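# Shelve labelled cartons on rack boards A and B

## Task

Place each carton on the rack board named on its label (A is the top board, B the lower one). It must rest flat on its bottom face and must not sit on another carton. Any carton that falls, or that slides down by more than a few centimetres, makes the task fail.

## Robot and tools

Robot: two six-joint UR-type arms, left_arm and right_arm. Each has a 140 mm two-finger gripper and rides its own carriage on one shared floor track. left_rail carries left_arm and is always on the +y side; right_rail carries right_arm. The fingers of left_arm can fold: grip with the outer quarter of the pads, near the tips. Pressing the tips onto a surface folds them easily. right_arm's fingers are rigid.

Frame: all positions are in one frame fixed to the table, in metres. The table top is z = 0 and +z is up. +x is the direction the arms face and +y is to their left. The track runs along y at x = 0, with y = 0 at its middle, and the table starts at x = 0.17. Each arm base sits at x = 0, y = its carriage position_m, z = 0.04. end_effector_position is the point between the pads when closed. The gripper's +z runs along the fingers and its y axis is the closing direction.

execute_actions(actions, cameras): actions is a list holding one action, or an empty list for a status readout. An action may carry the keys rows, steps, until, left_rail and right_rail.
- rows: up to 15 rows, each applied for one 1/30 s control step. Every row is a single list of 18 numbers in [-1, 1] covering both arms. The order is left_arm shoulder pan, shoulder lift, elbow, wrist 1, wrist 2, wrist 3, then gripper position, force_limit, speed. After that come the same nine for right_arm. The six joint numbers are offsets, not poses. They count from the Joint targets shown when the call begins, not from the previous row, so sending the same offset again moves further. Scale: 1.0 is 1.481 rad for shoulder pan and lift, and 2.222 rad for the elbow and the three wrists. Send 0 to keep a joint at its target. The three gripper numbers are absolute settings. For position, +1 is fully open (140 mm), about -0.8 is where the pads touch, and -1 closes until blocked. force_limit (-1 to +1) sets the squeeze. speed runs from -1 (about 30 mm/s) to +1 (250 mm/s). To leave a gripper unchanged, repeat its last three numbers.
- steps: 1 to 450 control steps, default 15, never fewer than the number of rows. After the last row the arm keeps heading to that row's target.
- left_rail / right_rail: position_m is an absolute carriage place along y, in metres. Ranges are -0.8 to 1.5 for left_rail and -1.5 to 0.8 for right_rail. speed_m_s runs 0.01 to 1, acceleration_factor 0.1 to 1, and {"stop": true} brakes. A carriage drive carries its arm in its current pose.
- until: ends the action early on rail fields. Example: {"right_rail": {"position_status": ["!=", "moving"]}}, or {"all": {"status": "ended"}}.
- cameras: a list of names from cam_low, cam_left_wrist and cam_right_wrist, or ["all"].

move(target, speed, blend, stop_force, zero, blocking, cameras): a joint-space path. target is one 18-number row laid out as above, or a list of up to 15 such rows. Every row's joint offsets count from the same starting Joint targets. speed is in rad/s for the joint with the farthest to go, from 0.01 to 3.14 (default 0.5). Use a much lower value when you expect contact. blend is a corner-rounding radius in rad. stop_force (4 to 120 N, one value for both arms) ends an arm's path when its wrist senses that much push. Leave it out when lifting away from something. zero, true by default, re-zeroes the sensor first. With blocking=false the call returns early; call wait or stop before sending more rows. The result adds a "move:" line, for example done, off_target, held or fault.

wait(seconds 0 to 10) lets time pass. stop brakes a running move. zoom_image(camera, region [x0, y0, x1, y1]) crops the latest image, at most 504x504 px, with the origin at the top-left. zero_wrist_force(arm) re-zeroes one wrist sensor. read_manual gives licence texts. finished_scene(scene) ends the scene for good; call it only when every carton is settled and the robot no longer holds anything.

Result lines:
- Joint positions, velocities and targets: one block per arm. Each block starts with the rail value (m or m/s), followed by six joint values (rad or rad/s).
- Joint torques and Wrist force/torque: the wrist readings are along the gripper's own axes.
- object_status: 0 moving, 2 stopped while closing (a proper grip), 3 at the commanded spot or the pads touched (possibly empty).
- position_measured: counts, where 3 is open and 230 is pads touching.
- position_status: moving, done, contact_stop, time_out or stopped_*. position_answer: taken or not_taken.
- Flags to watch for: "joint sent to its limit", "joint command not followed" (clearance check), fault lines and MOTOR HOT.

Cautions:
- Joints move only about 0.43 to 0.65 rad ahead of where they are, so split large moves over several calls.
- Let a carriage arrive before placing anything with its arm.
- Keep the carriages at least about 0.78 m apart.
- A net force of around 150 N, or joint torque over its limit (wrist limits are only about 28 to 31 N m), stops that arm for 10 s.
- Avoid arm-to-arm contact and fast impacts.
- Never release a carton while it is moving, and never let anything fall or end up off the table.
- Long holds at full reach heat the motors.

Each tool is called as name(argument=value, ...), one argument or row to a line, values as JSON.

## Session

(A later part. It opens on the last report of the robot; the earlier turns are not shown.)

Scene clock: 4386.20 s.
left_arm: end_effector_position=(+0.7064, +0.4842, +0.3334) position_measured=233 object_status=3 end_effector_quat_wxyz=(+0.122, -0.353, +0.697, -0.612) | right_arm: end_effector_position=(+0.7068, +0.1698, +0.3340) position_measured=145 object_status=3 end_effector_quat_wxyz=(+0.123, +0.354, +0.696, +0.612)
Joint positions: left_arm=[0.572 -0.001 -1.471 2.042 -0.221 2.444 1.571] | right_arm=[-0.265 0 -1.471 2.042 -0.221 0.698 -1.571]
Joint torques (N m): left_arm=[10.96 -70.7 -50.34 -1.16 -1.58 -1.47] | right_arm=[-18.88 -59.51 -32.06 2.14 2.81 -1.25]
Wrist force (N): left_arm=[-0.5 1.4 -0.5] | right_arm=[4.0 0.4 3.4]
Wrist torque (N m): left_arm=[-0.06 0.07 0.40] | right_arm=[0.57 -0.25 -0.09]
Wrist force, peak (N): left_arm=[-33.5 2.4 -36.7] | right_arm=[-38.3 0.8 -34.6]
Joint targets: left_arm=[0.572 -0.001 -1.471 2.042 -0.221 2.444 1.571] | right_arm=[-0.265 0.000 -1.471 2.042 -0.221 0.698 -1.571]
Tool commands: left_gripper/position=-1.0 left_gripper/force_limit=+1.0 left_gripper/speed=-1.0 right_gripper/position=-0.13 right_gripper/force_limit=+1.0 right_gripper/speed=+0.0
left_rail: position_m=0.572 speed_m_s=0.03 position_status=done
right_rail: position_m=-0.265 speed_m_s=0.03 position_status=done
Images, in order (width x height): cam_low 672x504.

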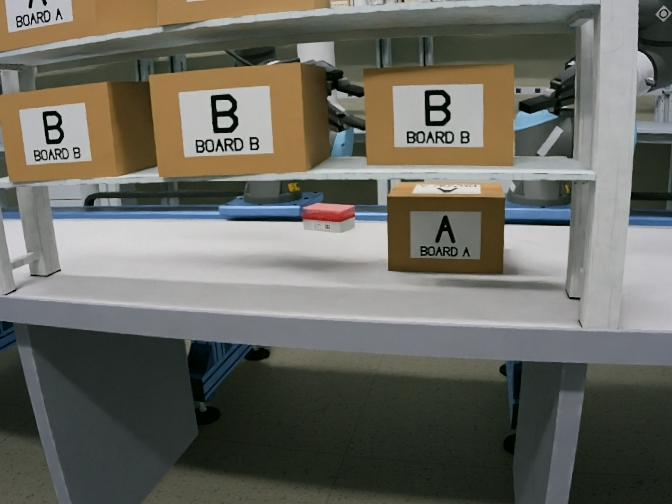

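move(
  target=[
    [0, -0.0885, 0.06159, -0.00263, 0, 0, -1, 1, -1, 0, -0.0885, 0.06159, -0.00263, 0, 0, -0.13, 1, 0],
    [0, -0.14635, 0.09664, 0.00089, 0, 0, -1, 1, -1, 0, -0.14635, 0.09664, 0.00089, 0, 0, -0.13, 1, 0],
  ],
  speed=0.25,
  blend=0.03,
  cameras=["all"],
)

Scene clock: 4399.57 s.
left_arm: end_effector_position=(+0.5746, +0.4844, +0.3334) position_measured=233 object_status=3 end_effector_quat_wxyz=(+0.122, -0.353, +0.697, -0.612) | right_arm: end_effector_position=(+0.5751, +0.1698, +0.3339) position_measured=145 object_status=3 end_effector_quat_wxyz=(+0.123, +0.354, +0.696, +0.612)
Joint positions: left_arm=[0.572 -0.001 -1.687 2.257 -0.219 2.444 1.571] | right_arm=[-0.265 -0.001 -1.687 2.256 -0.219 0.698 -1.571]
Joint torques (N m): left_arm=[8.61 -52.17 -29.76 2.27 -0.94 -1.34] | right_arm=[7.64 -38.74 -27.57 2.2 -3.73 -1.34]
Wrist force (N): left_arm=[-0.5 1.5 -0.2] | right_arm=[-1.2 1.4 2.0]
Wrist torque (N m): left_arm=[-0.02 0.09 0.39] | right_arm=[0.53 0.08 0.12]
Wrist force, peak (N): left_arm=[0.5 1.9 -1.5] | right_arm=[3.8 0.3 3.8]
Joint targets: left_arm=[0.572 -0.001 -1.687 2.257 -0.219 2.444 1.571] | right_arm=[-0.265 0.000 -1.688 2.256 -0.219 0.698 -1.571]
left_rail: position_m=0.572 speed_m_s=0.03 position_status=done
right_rail: position_m=-0.265 speed_m_s=0.03 position_status=done
move: done
camera_calibration:
cam_left_wrist: T_world_to_cam=[[-0.352147, 0.01578, -0.935811, 0.515623], [0.476607, 0.863534, -0.164787, -0.641072], [0.805505, -0.504044, -0.311612, 0.0679352], [0, 0, 0, 1]] pos_world=[0.432393, 0.579693, 0.398055]
cam_right_wrist: T_world_to_cam=[[0.350648, -0.0243706, 0.93619, -0.503086], [0.488245, -0.848299, -0.204953, -0.066531], [0.799164, 0.528956, -0.285555, -0.277933], [0, 0, 0, 1]] pos_world=[0.431003, 0.0783157, 0.377983]

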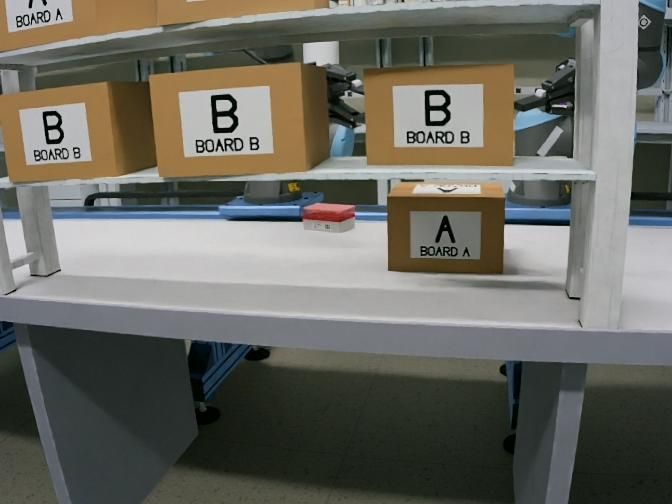

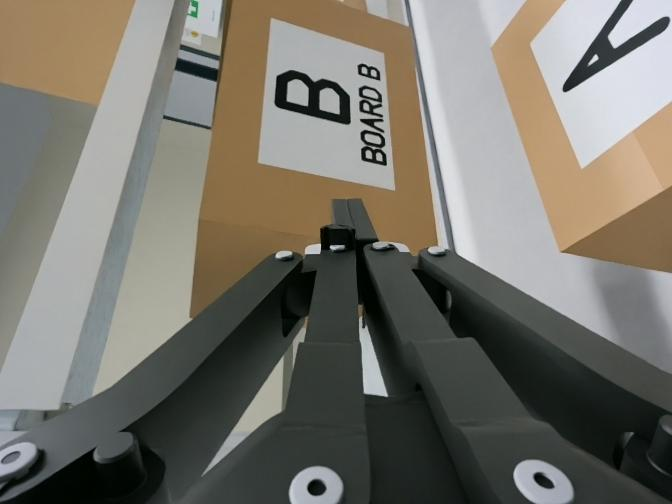

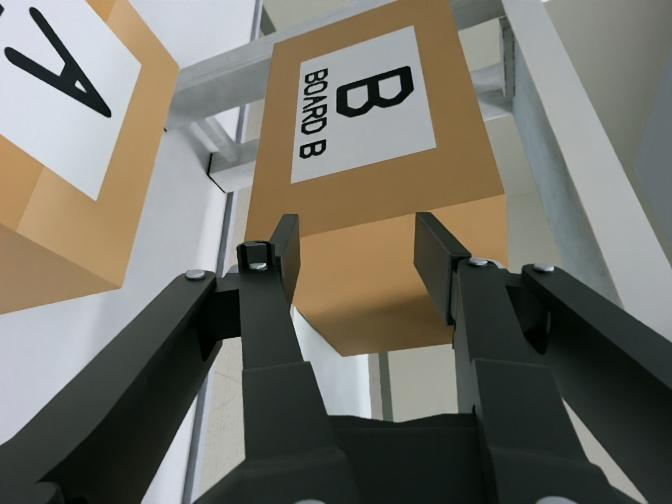

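execute_actions(
  actions=[
    {"right_rail": {"position_m": -0.375, "speed_m_s": 0.12}, "steps": 120, "until": {"right_rail": {"position_status": ["!=", "moving"]}}},
  ],
  cameras=[],
)

execute_actions(
  actions=[
    {"left_rail": {"position_m": 0.429, "speed_m_s": 0.12}, "steps": 120, "until": {"left_rail": {"position_status": ["!=", "moving"]}}},
  ],
  cameras=["cam_left_wrist"],
)

Scene clock: 4410.50 s.
left_arm: end_effector_position=(+0.5745, +0.4843, +0.3333) position_measured=233 object_status=3 end_effector_quat_wxyz=(+0.122, -0.353, +0.697, -0.612) | right_arm: end_effector_position=(+0.5749, +0.0599, +0.3339) position_measured=145 object_status=3 end_effector_quat_wxyz=(+0.123, +0.354, +0.696, +0.612) end_effector_velocity=(+0.001, -0.002, +0.000) end_effector_angular_velocity=(+0.002, +0.001, -0.002)
Joint positions: left_arm=[0.571 -0.001 -1.687 2.257 -0.219 2.444 1.571] | right_arm=[-0.375 0 -1.688 2.256 -0.219 0.698 -1.571]
Joint velocities: left_arm=[within noise] | right_arm=[-0.001 -0.002 -0.001 0 0 -0.001 0.003]
Joint torques (N m): left_arm=[8.87 -51.91 -38.23 0.15 -0.77 -1.68] | right_arm=[2.26 -40.53 -35.28 2.25 -2.81 -1.37]
Wrist force (N): left_arm=[-0.4 1.4 0.0] | right_arm=[-1.3 1.7 1.8]
Wrist torque (N m): left_arm=[-0.04 0.06 0.40] | right_arm=[0.58 0.10 0.12]
Wrist force, peak (N): left_arm=[-0.8 1.7 -0.3] | right_arm=[-0.2 1.5 3.1]
Joint targets: left_arm=[0.572 -0.001 -1.687 2.257 -0.219 2.444 1.571] | right_arm=[-0.375 0.000 -1.688 2.256 -0.219 0.698 -1.571]
Tool commands: left_gripper/position=-1.0 left_gripper/force_limit=+1.0 left_gripper/speed=-1.0 right_gripper/position=-0.13 right_gripper/force_limit=+1.0 right_gripper/speed=+0.0
left_rail: position_m=0.571 position_m_goal=0.572 speed_m_s=0.03 position_status=done
right_rail: position_m=-0.375 speed_m_s=0.12 position_status=done
No camera images: "cameras" was empty.

Scene clock: 4412.23 s.
left_arm: end_effector_position=(+0.5745, +0.3419, +0.3333) position_measured=233 object_status=3 end_effector_quat_wxyz=(+0.122, -0.353, +0.697, -0.612) end_effector_velocity=(+0.001, +0.000, +0.001) end_effector_angular_velocity=(+0.000, -0.002, +0.002) | right_arm: end_effector_position=(+0.5749, +0.0599, +0.3339) position_measured=145 object_status=3 end_effector_quat_wxyz=(+0.123, +0.354, +0.696, +0.612)
Joint positions: left_arm=[0.429 -0.001 -1.687 2.257 -0.219 2.444 1.571] | right_arm=[-0.375 0 -1.688 2.256 -0.219 0.698 -1.571]
Joint velocities: left_arm=[-0.001 0.001 0 -0.001 -0.001 0 0] | right_arm=[within noise]
Joint torques (N m): left_arm=[9.29 -52.8 -40.75 -0.26 -1.04 -1.91] | right_arm=[-5.07 -39.22 -38.95 2.16 -1.44 -1.4]
Wrist force (N): left_arm=[-0.5 1.5 -0.3] | right_arm=[-1.2 1.7 1.9]
Wrist torque (N m): left_arm=[-0.04 0.06 0.39] | right_arm=[0.61 0.06 0.12]
Wrist force, peak (N): left_arm=[-1.2 1.6 -1.1] | right_arm=[-1.4 1.8 1.9]
Joint targets: left_arm=[0.429 -0.001 -1.687 2.257 -0.219 2.444 1.571] | right_arm=[-0.375 0.000 -1.688 2.256 -0.219 0.698 -1.571]
Tool commands: left_gripper/position=-1.0 left_gripper/force_limit=+1.0 left_gripper/speed=-1.0 right_gripper/position=-0.13 right_gripper/force_limit=+1.0 right_gripper/speed=+0.0
left_rail: position_m=0.429 speed_m_s=0.12 position_status=done
right_rail: position_m=-0.375 speed_m_s=0.12 position_status=done
camera_calibration:
cam_left_wrist: T_world_to_cam=[[-0.352147, 0.01578, -0.935811, 0.517837], [0.476607, 0.863534, -0.164787, -0.517971], [0.805505, -0.504044, -0.311612, -0.00381052], [0, 0, 0, 1]] pos_world=[0.432293, 0.437193, 0.398055]
Images, in order (width x height): cam_left_wrist 672x504.

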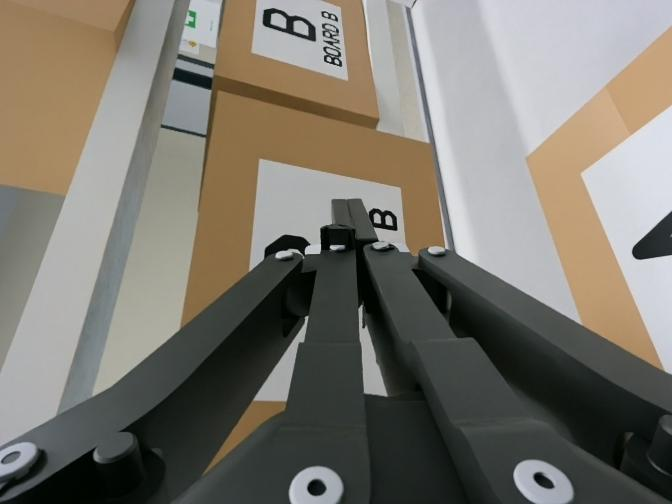

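move(
  target=[
    [0, 0.05785, -0.03504, -0.00352, 0, 0, -1, 1, -1, 0, 0, 0, 0, 0, 0, -0.13, 1, 0],
    [0, 0.11332, -0.07246, -0.00306, 0, 0, -1, 1, -1, 0, 0, 0, 0, 0, 0, -0.13, 1, 0],
  ],
  speed=0.08,
  blend=0.02,
  cameras=["cam_low", "cam_left_wrist"],
)

Scene clock: 4425.43 s.
left_arm: end_effector_position=(+0.6749, +0.3418, +0.3334) position_measured=233 object_status=3 end_effector_quat_wxyz=(+0.122, -0.353, +0.697, -0.612) | right_arm: end_effector_position=(+0.5749, +0.0599, +0.3339) position_measured=145 object_status=3 end_effector_quat_wxyz=(+0.123, +0.354, +0.696, +0.612)
Joint positions: left_arm=[0.429 -0.001 -1.52 2.096 -0.226 2.444 1.571] | right_arm=[-0.375 0 -1.688 2.256 -0.219 0.698 -1.571]
Joint torques (N m): left_arm=[9.13 -23.27 -54.86 1.6 -0.78 -1.78] | right_arm=[-14.15 -39.01 -41.56 2.27 2.28 -1.29]
Wrist force (N): left_arm=[3.1 2.7 -3.7] | right_arm=[-1.3 1.3 1.7]
Wrist torque (N m): left_arm=[-0.02 0.23 0.42] | right_arm=[0.50 0.09 0.12]
Wrist force, peak (N): left_arm=[3.3 3.2 -3.1] | right_arm=[-1.5 1.9 1.9]
Joint targets: left_arm=[0.429 -0.001 -1.519 2.096 -0.226 2.444 1.571] | right_arm=[-0.375 0.000 -1.688 2.256 -0.219 0.698 -1.571]
left_rail: position_m=0.429 speed_m_s=0.12 position_status=done
right_rail: position_m=-0.375 speed_m_s=0.12 position_status=done
move: done
camera_calibration:
cam_left_wrist: T_world_to_cam=[[-0.352147, 0.01578, -0.935811, 0.553287], [0.476607, 0.863534, -0.164787, -0.56572], [0.805505, -0.504044, -0.311612, -0.0847024], [0, 0, 0, 1]] pos_world=[0.532693, 0.437093, 0.398155]
Images, in order (width x height): cam_low 672x504, cam_left_wrist 672x504.

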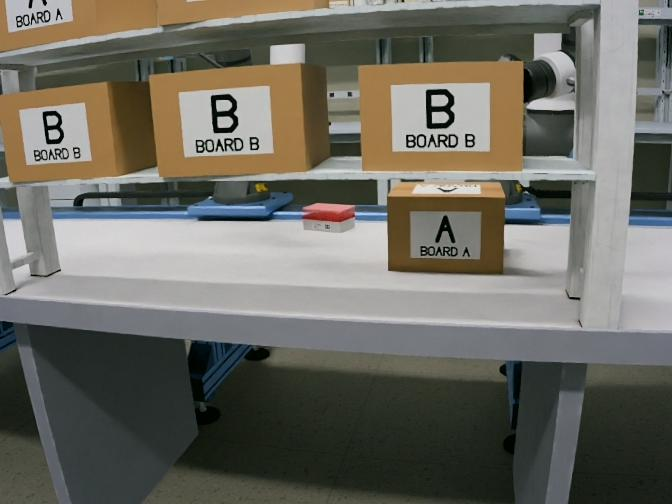

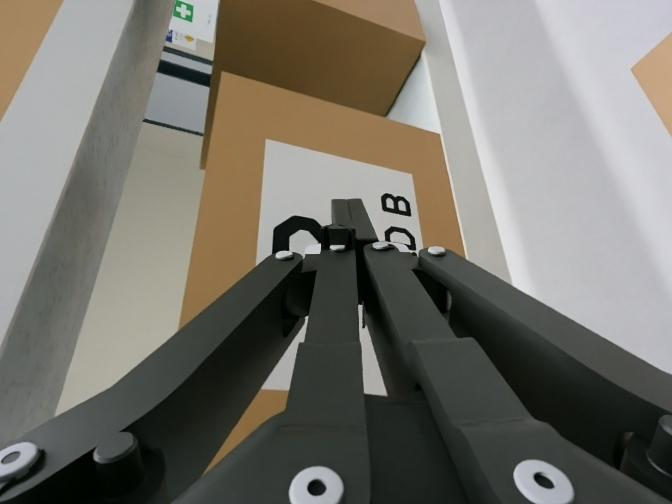

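move(
  target=[
    [0, -0.05546, 0.03742, -0.00046, 0, 0, -1, 1, -1, 0, 0, 0, 0, 0, 0, -0.13, 1, 0],
    [0, -0.11332, 0.07246, 0.00306, 0, 0, -1, 1, -1, 0, 0, 0, 0, 0, 0, -0.13, 1, 0],
  ],
  speed=0.25,
  blend=0.03,
  cameras=[],
)

execute_actions(
  actions=[
    {"left_rail": {"position_m": 0.62, "speed_m_s": 0.15}, "steps": 120, "until": {"left_rail": {"position_status": ["!=", "moving"]}}},
  ],
  cameras=["all"],
)

Scene clock: 4562.17 s.
left_arm: end_effector_position=(+0.5746, +0.3418, +0.3334) position_measured=233 object_status=3 end_effector_quat_wxyz=(+0.122, -0.353, +0.697, -0.612) | right_arm: end_effector_position=(+0.5749, +0.0599, +0.3339) position_measured=145 object_status=3 end_effector_quat_wxyz=(+0.123, +0.354, +0.696, +0.612)
Joint positions: left_arm=[0.429 -0.001 -1.687 2.257 -0.219 2.444 1.571] | right_arm=[-0.375 0 -1.688 2.256 -0.219 0.698 -1.571]
Joint torques (N m): left_arm=[7.35 -51.93 -29.69 1.65 0.86 -1.49] | right_arm=[-13.94 -38.07 -41.61 2.15 2.2 -1.44]
Wrist force (N): left_arm=[-0.5 1.8 0.0] | right_arm=[-1.3 1.7 1.7]
Wrist torque (N m): left_arm=[0.04 0.07 0.39] | right_arm=[0.60 0.08 0.11]
Wrist force, peak (N): left_arm=[3.6 1.8 -4.1] | right_arm=[-1.5 1.5 2.1]
Joint targets: left_arm=[0.429 -0.001 -1.687 2.257 -0.219 2.444 1.571] | right_arm=[-0.375 0.000 -1.688 2.256 -0.219 0.698 -1.571]
left_rail: position_m=0.429 speed_m_s=0.12 position_status=done
right_rail: position_m=-0.375 speed_m_s=0.12 position_status=done
move: done
No camera images: "cameras" was empty.

Scene clock: 4564.07 s.
left_arm: end_effector_position=(+0.5745, +0.5328, +0.3333) position_measured=233 object_status=3 end_effector_quat_wxyz=(+0.122, -0.353, +0.697, -0.612) end_effector_velocity=(+0.000, +0.001, +0.000) end_effector_angular_velocity=(+0.000, +0.000, +0.000) | right_arm: end_effector_position=(+0.5749, +0.0599, +0.3339) position_measured=145 object_status=3 end_effector_quat_wxyz=(+0.123, +0.354, +0.696, +0.612)
Joint positions: left_arm=[0.62 -0.001 -1.687 2.257 -0.219 2.444 1.571] | right_arm=[-0.375 0 -1.688 2.256 -0.219 0.698 -1.571]
Joint velocities: left_arm=[0.001 -0.001 0 0 0 0 -0.001] | right_arm=[within noise]
Joint torques (N m): left_arm=[10.67 -50.13 -33.11 1.76 2.72 -1.46] | right_arm=[-15.33 -37.15 -40.67 1.96 2.29 -1.26]
Wrist force (N): left_arm=[-0.9 1.4 -0.4] | right_arm=[-1.2 1.6 1.9]
Wrist torque (N m): left_arm=[-0.06 0.16 0.40] | right_arm=[0.58 0.08 0.12]
Wrist force, peak (N): left_arm=[-0.9 1.7 -0.9] | right_arm=[-1.5 1.7 2.0]
Joint targets: left_arm=[0.620 -0.001 -1.687 2.257 -0.219 2.444 1.571] | right_arm=[-0.375 0.000 -1.688 2.256 -0.219 0.698 -1.571]
Tool commands: left_gripper/position=-1.0 left_gripper/force_limit=+1.0 left_gripper/speed=-1.0 right_gripper/position=-0.13 right_gripper/force_limit=+1.0 right_gripper/speed=+0.0
left_rail: position_m=0.620 speed_m_s=0.15 position_status=done
right_rail: position_m=-0.375 speed_m_s=0.12 position_status=done
camera_calibration:
cam_left_wrist: T_world_to_cam=[[-0.352147, 0.01578, -0.935811, 0.514824], [0.476607, 0.863534, -0.164787, -0.68282], [0.805505, -0.504044, -0.311612, 0.0924115], [0, 0, 0, 1]] pos_world=[0.432293, 0.628093, 0.398055]
cam_right_wrist: T_world_to_cam=[[0.350659, -0.0243219, 0.936187, -0.505731], [0.488297, -0.848274, -0.204935, -0.159739], [0.799127, 0.528999, -0.285578, -0.219695], [0, 0, 0, 1]] pos_world=[0.430903, -0.031584, 0.377983]

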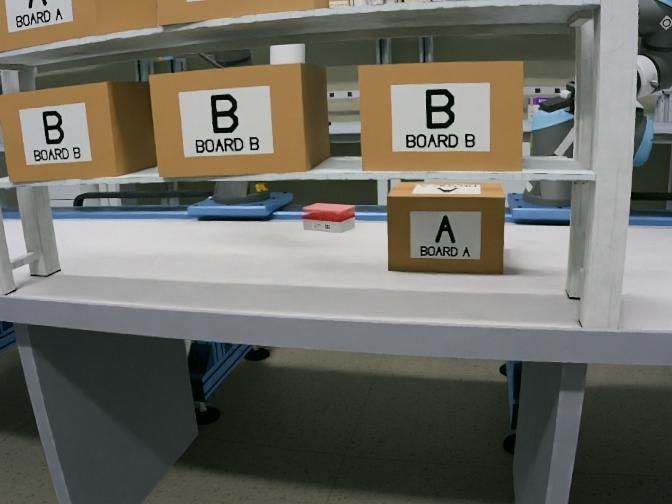

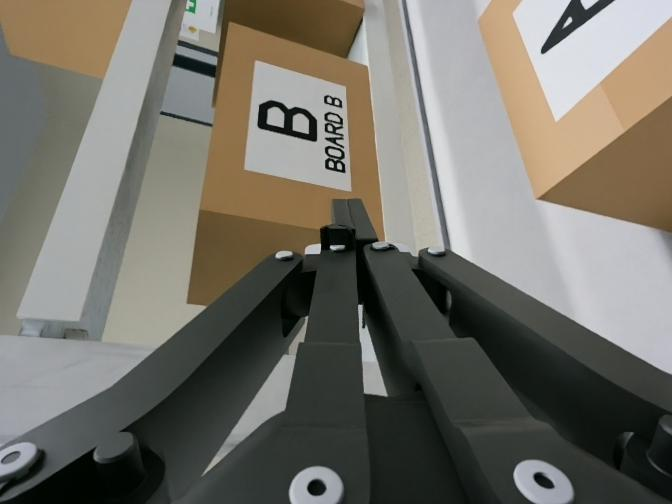

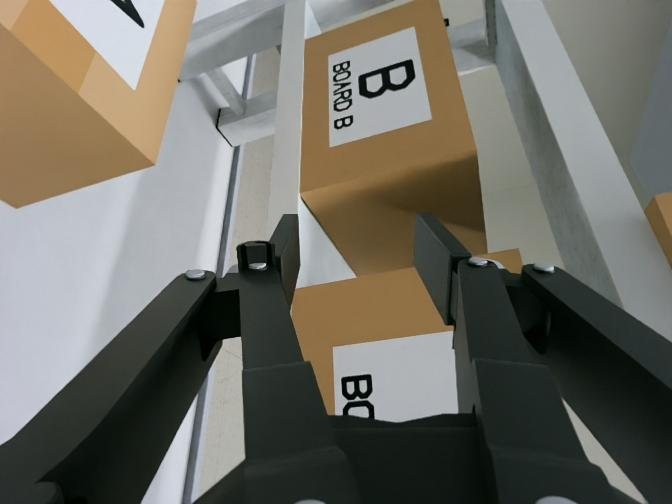

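zoom_image(
  camera="cam_left_wrist",
  region=[440, 0, 672, 260],
)

zoom_image(
  camera="cam_right_wrist",
  region=[0, 0, 240, 240],
)

Scaled by 1.938.

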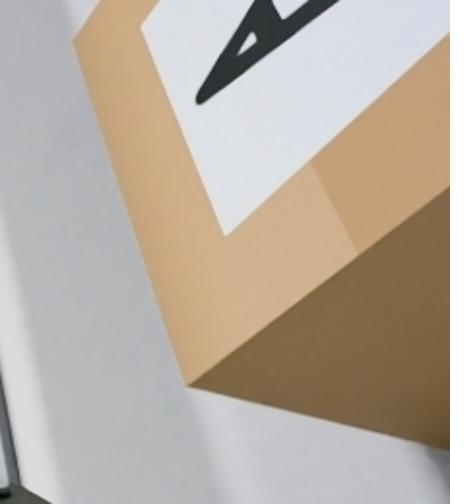

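Scaled by 2.100.

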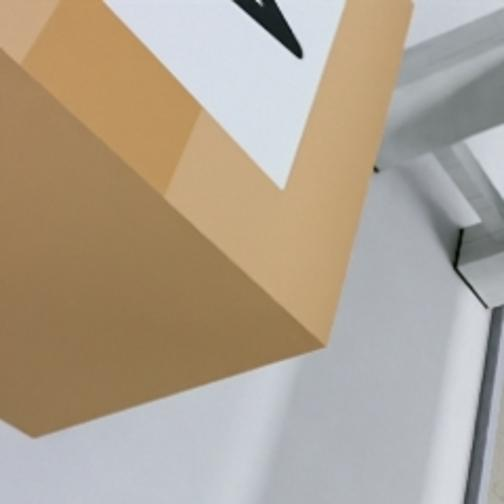

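execute_actions(
  actions=[
    {"right_rail": {"position_m": -0.3, "speed_m_s": 0.1}, "steps": 120, "until": {"right_rail": {"position_status": ["!=", "moving"]}}},
  ],
  cameras=[],
)

move(
  target=[
    [0, 0.00889, 0.0811, -0.08703, 0, 0, -1, 1, -1, 0, 0.00889, 0.0811, -0.08703, 0, 0, -0.13, 1, 0],
    [0, 0.12374, 0.11106, -0.19354, 0, 0, -1, 1, -1, 0, 0.12374, 0.11106, -0.19354, 0, 0, -0.13, 1, 0],
    [0, 0.26396, 0.12733, -0.30326, 0, 0, -1, 1, -1, 0, 0.26396, 0.12733, -0.30326, 0, 0, -0.13, 1, 0],
  ],
  speed=0.3,
  blend=0.03,
  cameras=["all"],
)

Scene clock: 4620.23 s.
left_arm: end_effector_position=(+0.5745, +0.5328, +0.3333) position_measured=233 object_status=3 end_effector_quat_wxyz=(+0.122, -0.353, +0.697, -0.612) | right_arm: end_effector_position=(+0.5749, +0.1348, +0.3339) position_measured=145 object_status=3 end_effector_quat_wxyz=(+0.123, +0.354, +0.696, +0.612)
Joint positions: left_arm=[0.62 -0.001 -1.687 2.257 -0.219 2.444 1.571] | right_arm=[-0.3 -0.001 -1.688 2.256 -0.219 0.698 -1.571]
Joint torques (N m): left_arm=[10.81 -50.07 -41 1.77 2.93 -1.63] | right_arm=[-8.41 -35.84 -39.87 2.03 2.4 -0.93]
Wrist force (N): left_arm=[-0.5 1.3 -0.1] | right_arm=[-1.3 1.6 1.7]
Wrist torque (N m): left_arm=[-0.06 0.06 0.39] | right_arm=[0.58 0.08 0.12]
Wrist force, peak (N): left_arm=[-0.7 1.9 -0.3] | right_arm=[-1.0 1.7 2.6]
Joint targets: left_arm=[0.620 -0.001 -1.687 2.257 -0.219 2.444 1.571] | right_arm=[-0.300 0.000 -1.688 2.256 -0.219 0.698 -1.571]
Tool commands: left_gripper/position=-1.0 left_gripper/force_limit=+1.0 left_gripper/speed=-1.0 right_gripper/position=-0.13 right_gripper/force_limit=+1.0 right_gripper/speed=+0.0
left_rail: position_m=0.620 speed_m_s=0.15 position_status=done
right_rail: position_m=-0.300 speed_m_s=0.10 position_status=done
No camera images: "cameras" was empty.

Scene clock: 4623.03 s.
left_arm: end_effector_position=(+0.5142, +0.5329, +0.0817) position_measured=233 object_status=3 end_effector_quat_wxyz=(+0.122, -0.353, +0.697, -0.612) | right_arm: end_effector_position=(+0.5148, +0.1349, +0.0820) position_measured=145 object_status=3 end_effector_quat_wxyz=(+0.123, +0.354, +0.696, +0.612)
Joint positions: left_arm=[0.62 -0.001 -1.297 2.54 -0.893 2.444 1.571] | right_arm=[-0.3 -0.001 -1.297 2.539 -0.893 0.698 -1.571]
Joint torques (N m): left_arm=[7.08 -24.22 -4.82 -3.52 -1.16 -1.87] | right_arm=[4.12 -29.84 -5.07 -3.37 2.01 -1.09]
Wrist force (N): left_arm=[-0.4 1.2 -0.4] | right_arm=[-1.2 1.3 2.1]
Wrist torque (N m): left_arm=[-0.08 0.05 0.40] | right_arm=[0.52 0.10 0.12]
Wrist force, peak (N): left_arm=[-1.1 2.6 0.1] | right_arm=[-1.6 3.6 2.1]
Joint targets: left_arm=[0.620 -0.001 -1.296 2.540 -0.893 2.444 1.571] | right_arm=[-0.300 0.000 -1.297 2.539 -0.893 0.698 -1.571]
left_rail: position_m=0.620 speed_m_s=0.15 position_status=done
right_rail: position_m=-0.300 speed_m_s=0.10 position_status=done
move: done
camera_calibration:
cam_left_wrist: T_world_to_cam=[[-0.352223, 0.0158265, -0.935782, 0.258039], [0.476594, 0.863542, -0.164782, -0.695644], [0.805479, -0.504029, -0.311702, 0.0626138], [0, 0, 0, 1]] pos_world=[0.371993, 0.628193, 0.146355]
cam_right_wrist: T_world_to_cam=[[0.350779, -0.024351, 0.936142, -0.247044], [0.488247, -0.848283, -0.205015, -0.118366], [0.799105, 0.528983, -0.285671, -0.283259], [0, 0, 0, 1]] pos_world=[0.370803, 0.0434159, 0.126083]

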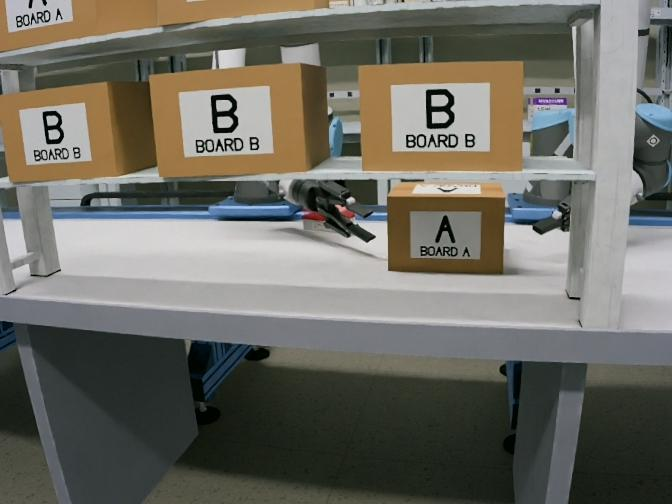

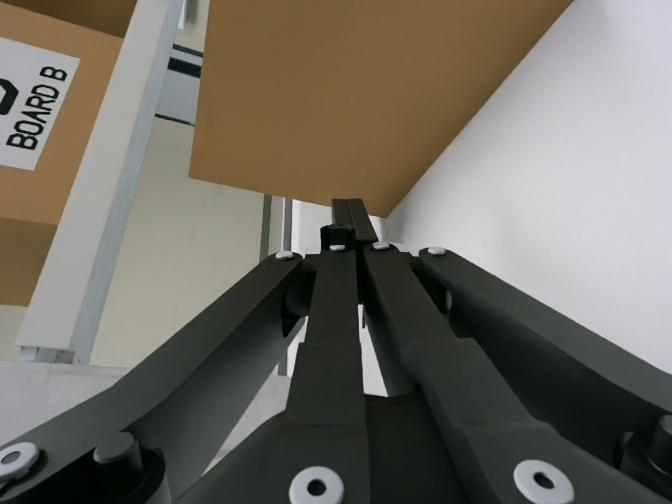

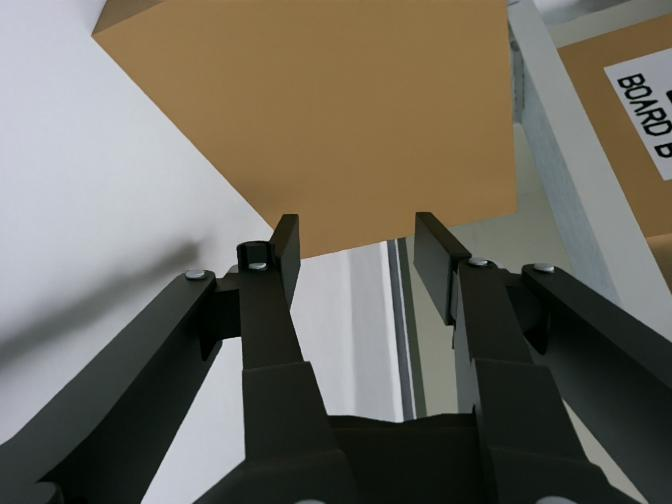

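zoom_image(
  camera="cam_right_wrist",
  region=[60, 0, 312, 250],
)

zoom_image(
  camera="cam_left_wrist",
  region=[160, 0, 600, 260],
)

Scaled by 2.000.

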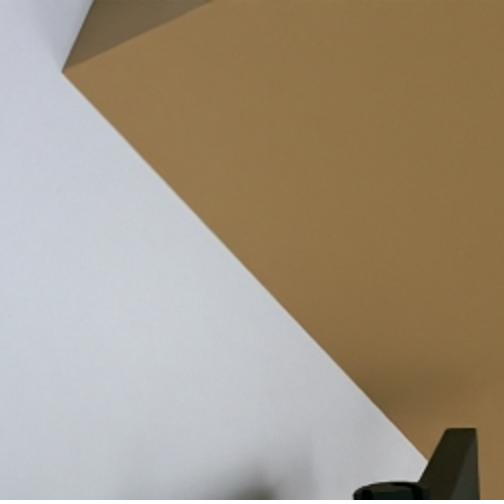

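Scaled by 1.145.

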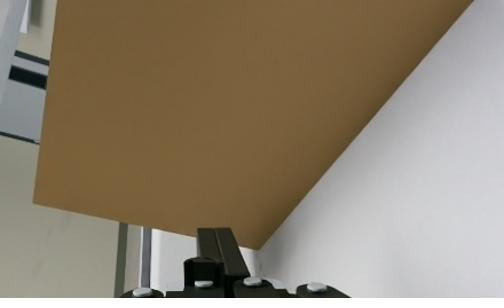

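move(
  target=[0, -0.00376, 0.00475, -0.00224, 0, 0, -1, 1, -1, 0, -0.00376, 0.00475, -0.00224, 0, 0, -0.13, 1, 0],
  speed=0.1,
  cameras=[],
)

execute_actions(
  actions=[
    {"right_rail": {"position_m": -0.219, "speed_m_s": 0.04}, "steps": 150, "until": {"right_rail": {"position_status": ["!=", "moving"]}}},
  ],
  cameras=["all"],
)

Scene clock: 4776.77 s.
left_arm: end_effector_position=(+0.5083, +0.5329, +0.0816) position_measured=233 object_status=3 end_effector_quat_wxyz=(+0.122, -0.353, +0.697, -0.612) | right_arm: end_effector_position=(+0.5089, +0.1349, +0.0819) position_measured=145 object_status=3 end_effector_quat_wxyz=(+0.123, +0.354, +0.696, +0.612)
Joint positions: left_arm=[0.62 -0.001 -1.302 2.55 -0.898 2.444 1.571] | right_arm=[-0.3 0 -1.302 2.55 -0.898 0.698 -1.571]
Joint torques (N m): left_arm=[7.63 -62.91 -5.93 -3.08 -1.02 -1.42] | right_arm=[11.43 -52.42 -4.9 -3.72 1.97 -1.21]
Wrist force (N): left_arm=[-0.7 1.3 -0.3] | right_arm=[-1.0 1.1 2.1]
Wrist torque (N m): left_arm=[-0.05 0.12 0.40] | right_arm=[0.48 0.04 0.13]
Wrist force, peak (N): left_arm=[-0.9 1.7 -0.1] | right_arm=[-1.3 1.4 2.3]
Joint targets: left_arm=[0.620 -0.001 -1.302 2.550 -0.898 2.444 1.571] | right_arm=[-0.300 0.000 -1.302 2.550 -0.898 0.698 -1.571]
left_rail: position_m=0.620 speed_m_s=0.15 position_status=done
right_rail: position_m=-0.300 speed_m_s=0.10 position_status=done
move: done
No camera images: "cameras" was empty.

Scene clock: 4779.13 s.
left_arm: end_effector_position=(+0.5082, +0.5329, +0.0816) position_measured=233 object_status=3 end_effector_quat_wxyz=(+0.122, -0.353, +0.697, -0.612) | right_arm: end_effector_position=(+0.5088, +0.2159, +0.0819) position_measured=145 object_status=3 end_effector_quat_wxyz=(+0.123, +0.354, +0.696, +0.612)
Joint positions: left_arm=[0.62 -0.001 -1.302 2.55 -0.898 2.444 1.571] | right_arm=[-0.219 0 -1.302 2.55 -0.898 0.698 -1.571]
Joint torques (N m): left_arm=[6.62 -63.6 -8.35 -2.02 -1.09 -1.23] | right_arm=[10.54 -48.2 -9.66 -2.7 -3.72 -0.96]
Wrist force (N): left_arm=[-0.8 1.3 -0.4] | right_arm=[-5.7 1.6 -4.0]
Wrist torque (N m): left_arm=[-0.07 0.12 0.41] | right_arm=[0.51 0.02 0.09]
Wrist force, peak (N): left_arm=[-0.7 1.8 -0.2] | right_arm=[-6.2 2.8 -7.9]
Joint targets: left_arm=[0.620 -0.001 -1.302 2.550 -0.898 2.444 1.571] | right_arm=[-0.219 0.000 -1.302 2.550 -0.898 0.698 -1.571]
Tool commands: left_gripper/position=-1.0 left_gripper/force_limit=+1.0 left_gripper/speed=-1.0 right_gripper/position=-0.13 right_gripper/force_limit=+1.0 right_gripper/speed=+0.0
left_rail: position_m=0.620 speed_m_s=0.15 position_status=done
right_rail: position_m=-0.219 speed_m_s=0.04 position_status=done
camera_calibration:
cam_left_wrist: T_world_to_cam=[[-0.352223, 0.0158265, -0.935782, 0.255926], [0.476594, 0.863542, -0.164782, -0.692785], [0.805479, -0.504029, -0.311702, 0.0674467], [0, 0, 0, 1]] pos_world=[0.365993, 0.628193, 0.146355]
cam_right_wrist: T_world_to_cam=[[0.350797, -0.024381, 0.936134, -0.242875], [0.488234, -0.848282, -0.205048, -0.0467371], [0.799105, 0.528983, -0.285671, -0.32134], [0, 0, 0, 1]] pos_world=[0.364803, 0.124416, 0.125983]

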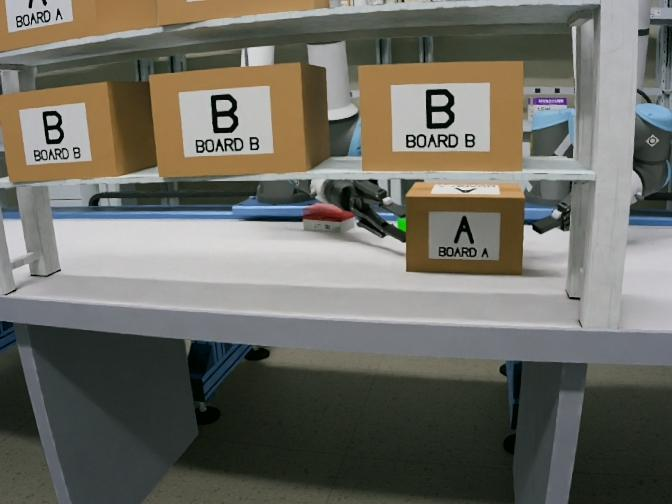

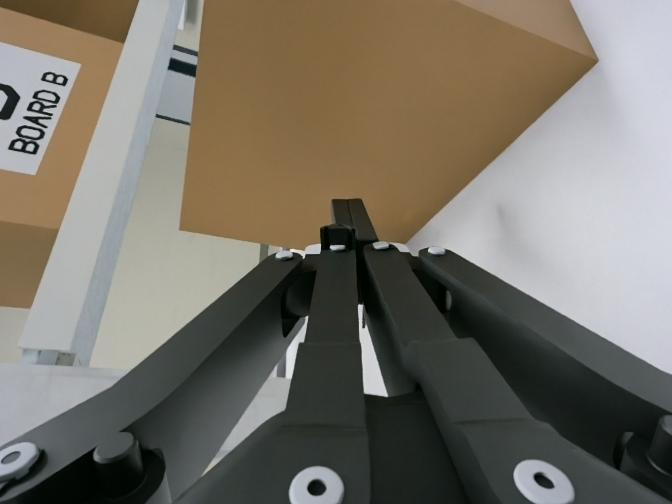

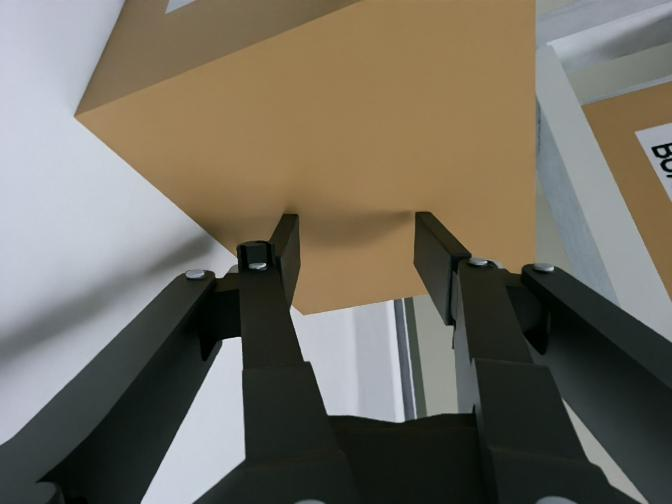

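execute_actions(
  actions=[
    {"left_rail": {"position_m": 0.5955, "speed_m_s": 0.03}, "steps": 90, "until": {"left_rail": {"position_status": ["!=", "moving"]}}},
  ],
  cameras=["cam_left_wrist"],
)

Scene clock: 4822.47 s.
left_arm: end_effector_position=(+0.5082, +0.5083, +0.0816) position_measured=233 object_status=3 end_effector_quat_wxyz=(+0.122, -0.353, +0.697, -0.612) | right_arm: end_effector_position=(+0.5088, +0.2159, +0.0819) position_measured=145 object_status=3 end_effector_quat_wxyz=(+0.123, +0.354, +0.696, +0.612)
Joint positions: left_arm=[0.595 -0.001 -1.302 2.55 -0.898 2.444 1.571] | right_arm=[-0.219 0 -1.302 2.55 -0.898 0.698 -1.571]
Joint torques (N m): left_arm=[7.66 -60.1 -14.9 0.05 -1.19 -1.1] | right_arm=[10.49 -38.25 -16.87 -0.9 -5.74 -1.09]
Wrist force (N): left_arm=[-0.7 1.4 -0.3] | right_arm=[-4.7 2.4 -4.1]
Wrist torque (N m): left_arm=[-0.03 0.11 0.41] | right_arm=[0.51 0.01 0.10]
Wrist force, peak (N): left_arm=[-1.2 1.5 -0.6] | right_arm=[-5.6 2.4 -4.6]
Joint targets: left_arm=[0.596 -0.001 -1.302 2.550 -0.898 2.444 1.571] | right_arm=[-0.219 0.000 -1.302 2.550 -0.898 0.698 -1.571]
Tool commands: left_gripper/position=-1.0 left_gripper/force_limit=+1.0 left_gripper/speed=-1.0 right_gripper/position=-0.13 right_gripper/force_limit=+1.0 right_gripper/speed=+0.0
left_rail: position_m=0.595 position_m_goal=0.596 speed_m_s=0.03 position_status=done
right_rail: position_m=-0.219 speed_m_s=0.04 position_status=done
camera_calibration:
cam_left_wrist: T_world_to_cam=[[-0.352223, 0.0158265, -0.935782, 0.256315], [0.476594, 0.863542, -0.164782, -0.671542], [0.805479, -0.504029, -0.311702, 0.0550475], [0, 0, 0, 1]] pos_world=[0.365993, 0.603593, 0.146355]
Images, in order (width x height): cam_left_wrist 672x504.

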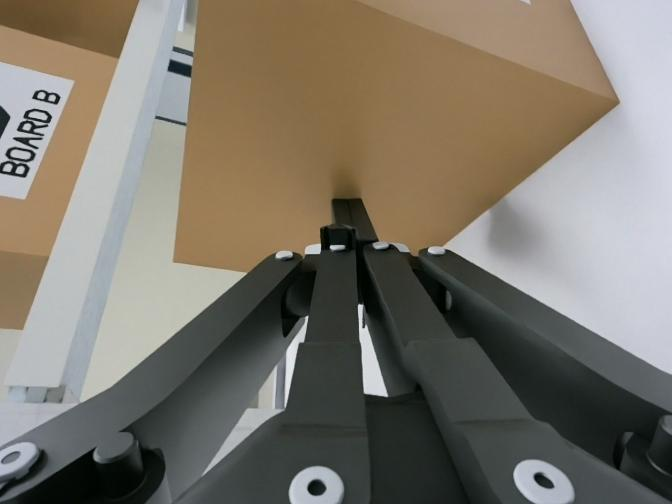

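execute_actions(
  actions=[
    {"left_rail": {"position_m": 0.5925, "speed_m_s": 0.02}, "steps": 45, "until": {"left_rail": {"position_status": ["!=", "moving"]}}},
  ],
  cameras=[],
)

execute_actions(
  actions=[
    {"left_rail": {"position_m": 0.5897, "speed_m_s": 0.02}, "steps": 45, "until": {"left_rail": {"position_status": ["!=", "moving"]}}},
  ],
  cameras=[],
)

Scene clock: 4827.00 s.
left_arm: end_effector_position=(+0.5083, +0.5055, +0.0816) position_measured=233 object_status=3 end_effector_quat_wxyz=(+0.122, -0.354, +0.697, -0.612) | right_arm: end_effector_position=(+0.5088, +0.2158, +0.0819) position_measured=145 object_status=3 end_effector_quat_wxyz=(+0.123, +0.354, +0.696, +0.612)
Joint positions: left_arm=[0.593 -0.001 -1.302 2.55 -0.898 2.443 1.571] | right_arm=[-0.219 0 -1.302 2.55 -0.898 0.698 -1.571]
Joint torques (N m): left_arm=[-10.24 -57.37 -22.07 1.13 6.2 -1.19] | right_arm=[11.32 -33.9 -18.66 0.72 -5.59 -0.97]
Wrist force (N): left_arm=[-17.3 -4.9 -28.2] | right_arm=[-11.8 4.2 -15.8]
Wrist torque (N m): left_arm=[0.13 -0.16 0.32] | right_arm=[0.49 0.02 0.13]
Wrist force, peak (N): left_arm=[-17.3 -4.9 -28.2] | right_arm=[-11.5 4.6 -15.9]
Joint targets: left_arm=[0.593 -0.001 -1.302 2.550 -0.898 2.444 1.571] | right_arm=[-0.219 0.000 -1.302 2.550 -0.898 0.698 -1.571]
Tool commands: left_gripper/position=-1.0 left_gripper/force_limit=+1.0 left_gripper/speed=-1.0 right_gripper/position=-0.13 right_gripper/force_limit=+1.0 right_gripper/speed=+0.0
left_rail: position_m=0.593 speed_m_s=0.02 position_status=done
right_rail: position_m=-0.219 speed_m_s=0.04 position_status=done
No camera images: "cameras" was empty.

Scene clock: 4827.47 s.
left_arm: end_effector_position=(+0.5083, +0.5027, +0.0816) position_measured=233 object_status=3 end_effector_quat_wxyz=(+0.122, -0.354, +0.697, -0.612) | right_arm: end_effector_position=(+0.5088, +0.2157, +0.0819) position_measured=145 object_status=3 end_effector_quat_wxyz=(+0.123, +0.354, +0.696, +0.612)
Joint positions: left_arm=[0.59 -0.001 -1.302 2.55 -0.898 2.443 1.571] | right_arm=[-0.219 0 -1.302 2.55 -0.898 0.698 -1.571]
Joint torques (N m): left_arm=[-26.61 -53.18 -22.76 1.54 13 -1.23] | right_arm=[10.98 -32.64 -18.84 0.95 -5.49 -1.12]
Wrist force (N): left_arm=[-35.9 -9.9 -57.5] | right_arm=[-25.8 10.9 -39.5]
Wrist torque (N m): left_arm=[0.27 -0.53 0.26] | right_arm=[0.37 -0.04 0.21]
Wrist force, peak (N): left_arm=[-35.9 -9.9 -57.5] | right_arm=[-25.8 10.9 -39.5]
Joint targets: left_arm=[0.590 -0.001 -1.302 2.550 -0.898 2.444 1.571] | right_arm=[-0.219 0.000 -1.302 2.550 -0.898 0.698 -1.571]
Tool commands: left_gripper/position=-1.0 left_gripper/force_limit=+1.0 left_gripper/speed=-1.0 right_gripper/position=-0.13 right_gripper/force_limit=+1.0 right_gripper/speed=+0.0
left_rail: position_m=0.590 speed_m_s=0.02 position_status=done
right_rail: position_m=-0.219 speed_m_s=0.04 position_status=done
No camera images: "cameras" was empty.

move(
  target=[0, -0.05851, -0.00473, 0.04373, 0, 0, -1, 1, -1, 0, -0.05851, -0.00473, 0.04373, 0, 0, -0.13, 1, 0],
  speed=0.12,
  cameras=["cam_low"],
)

Scene clock: 4839.47 s.
left_arm: end_effector_position=(+0.5082, +0.5025, +0.1135) position_measured=233 object_status=3 end_effector_quat_wxyz=(+0.122, -0.353, +0.697, -0.612) | right_arm: end_effector_position=(+0.5088, +0.2159, +0.1139) position_measured=145 object_status=3 end_effector_quat_wxyz=(+0.123, +0.354, +0.696, +0.612)
Joint positions: left_arm=[0.59 -0.001 -1.388 2.54 -0.801 2.444 1.571] | right_arm=[-0.219 -0.001 -1.389 2.539 -0.801 0.698 -1.571]
Joint torques (N m): left_arm=[-20.33 -60.88 -33.28 1.06 19.74 -0.72] | right_arm=[18.79 -53.17 -27.3 1.56 -7.74 -0.77]
Wrist force (N): left_arm=[-36.6 7.3 -38.1] | right_arm=[-38.7 -7.2 -35.0]
Wrist torque (N m): left_arm=[-0.18 -0.86 0.47] | right_arm=[0.81 -0.41 -0.08]
Wrist force, peak (N): left_arm=[-36.4 -9.9 -60.0] | right_arm=[-28.7 12.1 -49.1]
Joint targets: left_arm=[0.590 -0.001 -1.389 2.540 -0.801 2.444 1.571] | right_arm=[-0.219 0.000 -1.389 2.539 -0.801 0.698 -1.571]
left_rail: position_m=0.590 speed_m_s=0.02 position_status=done
right_rail: position_m=-0.219 speed_m_s=0.04 position_status=done
move: done
Images, in order (width x height): cam_low 672x504.

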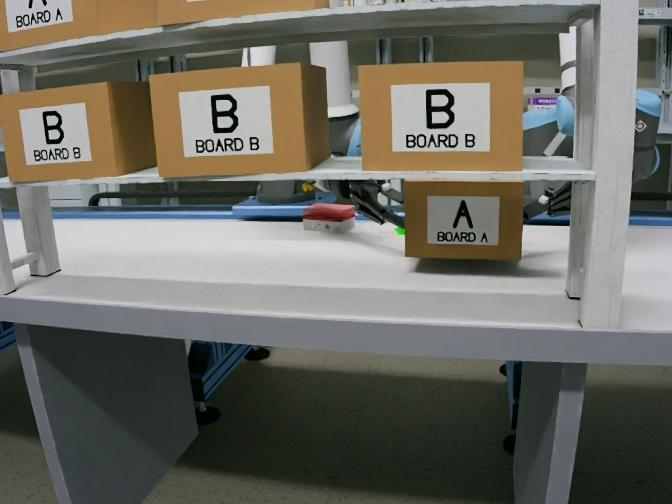

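move(
  target=[
    [0, -0.08409, -0.01178, 0.06782, 0, 0, -1, 1, -1, 0, -0.08409, -0.01178, 0.06782, 0, 0, -0.13, 1, 0],
    [0, -0.20037, -0.04212, 0.17567, 0, 0, -1, 1, -1, 0, -0.20037, -0.04212, 0.17567, 0, 0, -0.13, 1, 0],
    [0, -0.29683, -0.09256, 0.2904, 0, 0, -1, 1, -1, 0, -0.29683, -0.09256, 0.2904, 0, 0, -0.13, 1, 0],
    [0, -0.35769, -0.16379, 0.4022, 0, 0, -1, 1, -1, 0, -0.35769, -0.16379, 0.4022, 0, 0, -0.13, 1, 0],
    [0, -0.37956, -0.25288, 0.50585, 0, 0, -1, 1, -1, 0, -0.37956, -0.25288, 0.50585, 0, 0, -0.13, 1, 0],
  ],
  speed=0.2,
  blend=0.03,
  cameras=["cam_low"],
)

Scene clock: 4858.50 s.
left_arm: end_effector_position=(+0.5085, +0.5026, +0.5864) position_measured=233 object_status=3 end_effector_quat_wxyz=(+0.122, -0.353, +0.697, -0.612) | right_arm: end_effector_position=(+0.5087, +0.2159, +0.5869) position_measured=145 object_status=3 end_effector_quat_wxyz=(+0.123, +0.354, +0.696, +0.612)
Joint positions: left_arm=[0.59 -0.001 -1.951 1.978 0.323 2.444 1.571] | right_arm=[-0.219 0 -1.951 1.978 0.323 0.698 -1.571]
Joint torques (N m): left_arm=[-16.2 -37.38 -66.44 1.59 19.92 -0.36] | right_arm=[37.11 -29.34 -56.6 1.3 -20.14 -0.87]
Wrist force (N): left_arm=[-35.7 6.9 -37.8] | right_arm=[-37.9 -7.3 -35.3]
Wrist torque (N m): left_arm=[-0.16 -0.91 0.46] | right_arm=[0.96 -0.46 -0.18]
Wrist force, peak (N): left_arm=[-37.0 7.6 -38.3] | right_arm=[-39.3 -8.2 -34.8]
Joint targets: left_arm=[0.590 -0.001 -1.951 1.978 0.323 2.444 1.571] | right_arm=[-0.219 0.000 -1.951 1.977 0.323 0.698 -1.571]
left_rail: position_m=0.590 speed_m_s=0.02 position_status=done
right_rail: position_m=-0.219 speed_m_s=0.04 position_status=done
move: done
Images, in order (width x height): cam_low 672x504.

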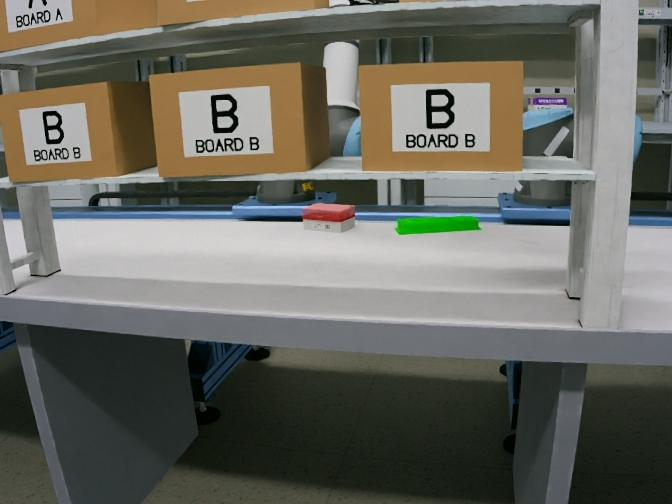

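move(
  target=[
    [0, 0.07793, -0.03424, -0.0177, 0, 0, -1, 1, -1, 0, 0.07793, -0.03424, -0.0177, 0, 0, -0.13, 1, 0],
    [0, 0.13544, -0.0635, -0.02677, 0, 0, -1, 1, -1, 0, 0.13544, -0.0635, -0.02677, 0, 0, -0.13, 1, 0],
    [0, 0.19182, -0.09551, -0.03234, 0, 0, -1, 1, -1, 0, 0.19182, -0.09551, -0.03234, 0, 0, -0.13, 1, 0],
  ],
  speed=0.12,
  blend=0.02,
  cameras=["all"],
)

Scene clock: 4871.77 s.
left_arm: end_effector_position=(+0.6744, +0.5025, +0.5864) position_measured=233 object_status=3 end_effector_quat_wxyz=(+0.122, -0.353, +0.697, -0.612) | right_arm: end_effector_position=(+0.6746, +0.2158, +0.5870) position_measured=145 object_status=3 end_effector_quat_wxyz=(+0.123, +0.354, +0.696, +0.612)
Joint positions: left_arm=[0.59 -0.001 -1.667 1.766 0.251 2.444 1.571] | right_arm=[-0.219 0 -1.667 1.765 0.251 0.698 -1.571]
Joint torques (N m): left_arm=[-21.25 -24.8 -66.18 -4.3 18.52 -0.44] | right_arm=[27.42 -33.71 -55.83 -5.77 -19.04 -0.8]
Wrist force (N): left_arm=[-32.1 7.5 -33.0] | right_arm=[-34.1 -7.1 -30.2]
Wrist torque (N m): left_arm=[-0.18 -0.76 0.47] | right_arm=[0.91 -0.46 -0.14]
Wrist force, peak (N): left_arm=[-35.4 8.0 -38.4] | right_arm=[-38.3 -8.2 -34.8]
Joint targets: left_arm=[0.590 -0.001 -1.667 1.766 0.251 2.444 1.571] | right_arm=[-0.219 0.000 -1.667 1.765 0.251 0.698 -1.571]
left_rail: position_m=0.590 speed_m_s=0.02 position_status=done
right_rail: position_m=-0.219 speed_m_s=0.04 position_status=done
move: done
camera_calibration:
cam_left_wrist: T_world_to_cam=[[-0.352147, 0.01578, -0.935811, 0.787336], [0.476607, 0.863534, -0.164787, -0.66256], [0.805505, -0.504044, -0.311612, 0.0755381], [0, 0, 0, 1]] pos_world=[0.532193, 0.597793, 0.651155]
cam_right_wrist: T_world_to_cam=[[0.350659, -0.0243219, 0.936187, -0.773849], [0.488297, -0.848274, -0.204935, -0.0243069], [0.799127, 0.528999, -0.285578, -0.309559], [0, 0, 0, 1]] pos_world=[0.530603, 0.124316, 0.631083]

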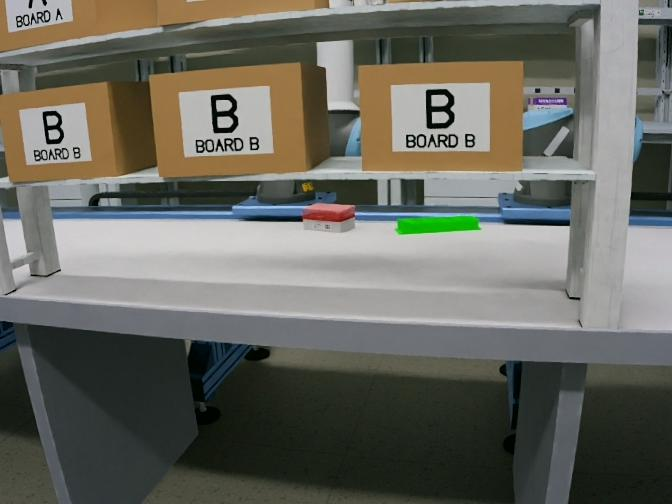

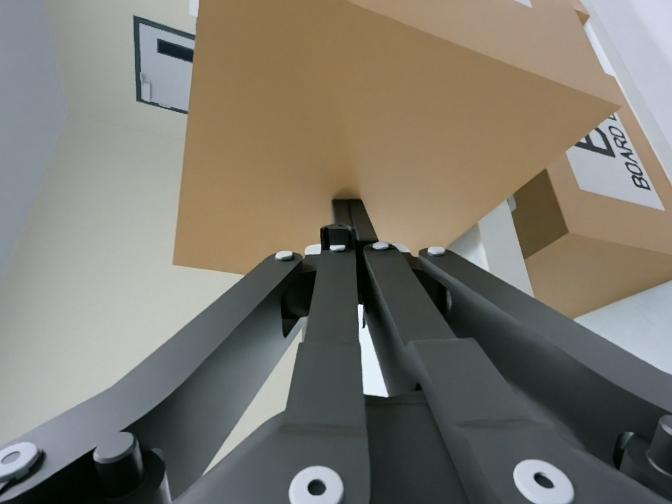

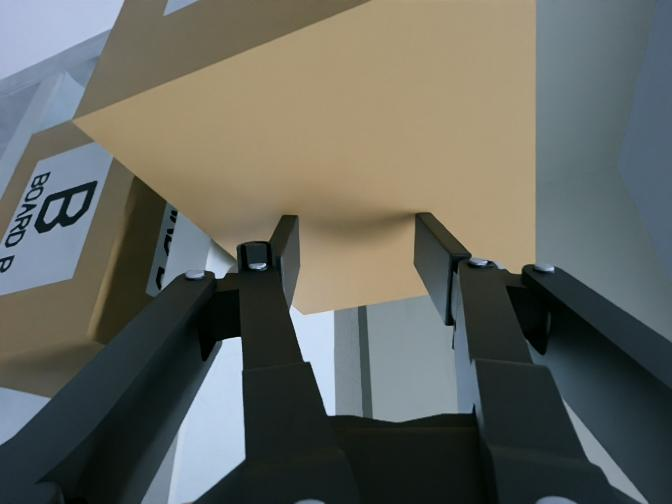

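execute_actions(
  actions=[
    {"left_rail": {"position_m": 0.5891, "speed_m_s": 0.03}, "right_rail": {"position_m": -0.2184, "speed_m_s": 0.03}, "steps": 45, "until": {"all": {"status": "ended"}}},
  ],
  cameras=[],
)

Scene clock: 4878.50 s.
left_arm: end_effector_position=(+0.6745, +0.5019, +0.5864) position_measured=233 object_status=3 end_effector_quat_wxyz=(+0.122, -0.353, +0.697, -0.612) | right_arm: end_effector_position=(+0.6747, +0.2163, +0.5870) position_measured=145 object_status=3 end_effector_quat_wxyz=(+0.123, +0.354, +0.696, +0.612)
Joint positions: left_arm=[0.589 -0.001 -1.667 1.766 0.251 2.444 1.571] | right_arm=[-0.218 -0.001 -1.667 1.765 0.251 0.698 -1.571]
Joint torques (N m): left_arm=[-26.84 -23.87 -59.77 -2.84 16 0.41] | right_arm=[25.17 -34.94 -50.3 -4.02 -16.41 -0.68]
Wrist force (N): left_arm=[-40.5 7.3 -43.0] | right_arm=[-42.8 -7.1 -40.0]
Wrist torque (N m): left_arm=[-0.22 -0.99 0.46] | right_arm=[1.00 -0.61 -0.16]
Wrist force, peak (N): left_arm=[-40.5 7.3 -43.0] | right_arm=[-42.8 -7.1 -40.0]
Joint targets: left_arm=[0.589 -0.001 -1.667 1.766 0.251 2.444 1.571] | right_arm=[-0.218 0.000 -1.667 1.765 0.251 0.698 -1.571]
Tool commands: left_gripper/position=-1.0 left_gripper/force_limit=+1.0 left_gripper/speed=-1.0 right_gripper/position=-0.13 right_gripper/force_limit=+1.0 right_gripper/speed=+0.0
left_rail: position_m=0.589 speed_m_s=0.03 position_status=done
right_rail: position_m=-0.218 speed_m_s=0.03 position_status=done
No camera images: "cameras" was empty.


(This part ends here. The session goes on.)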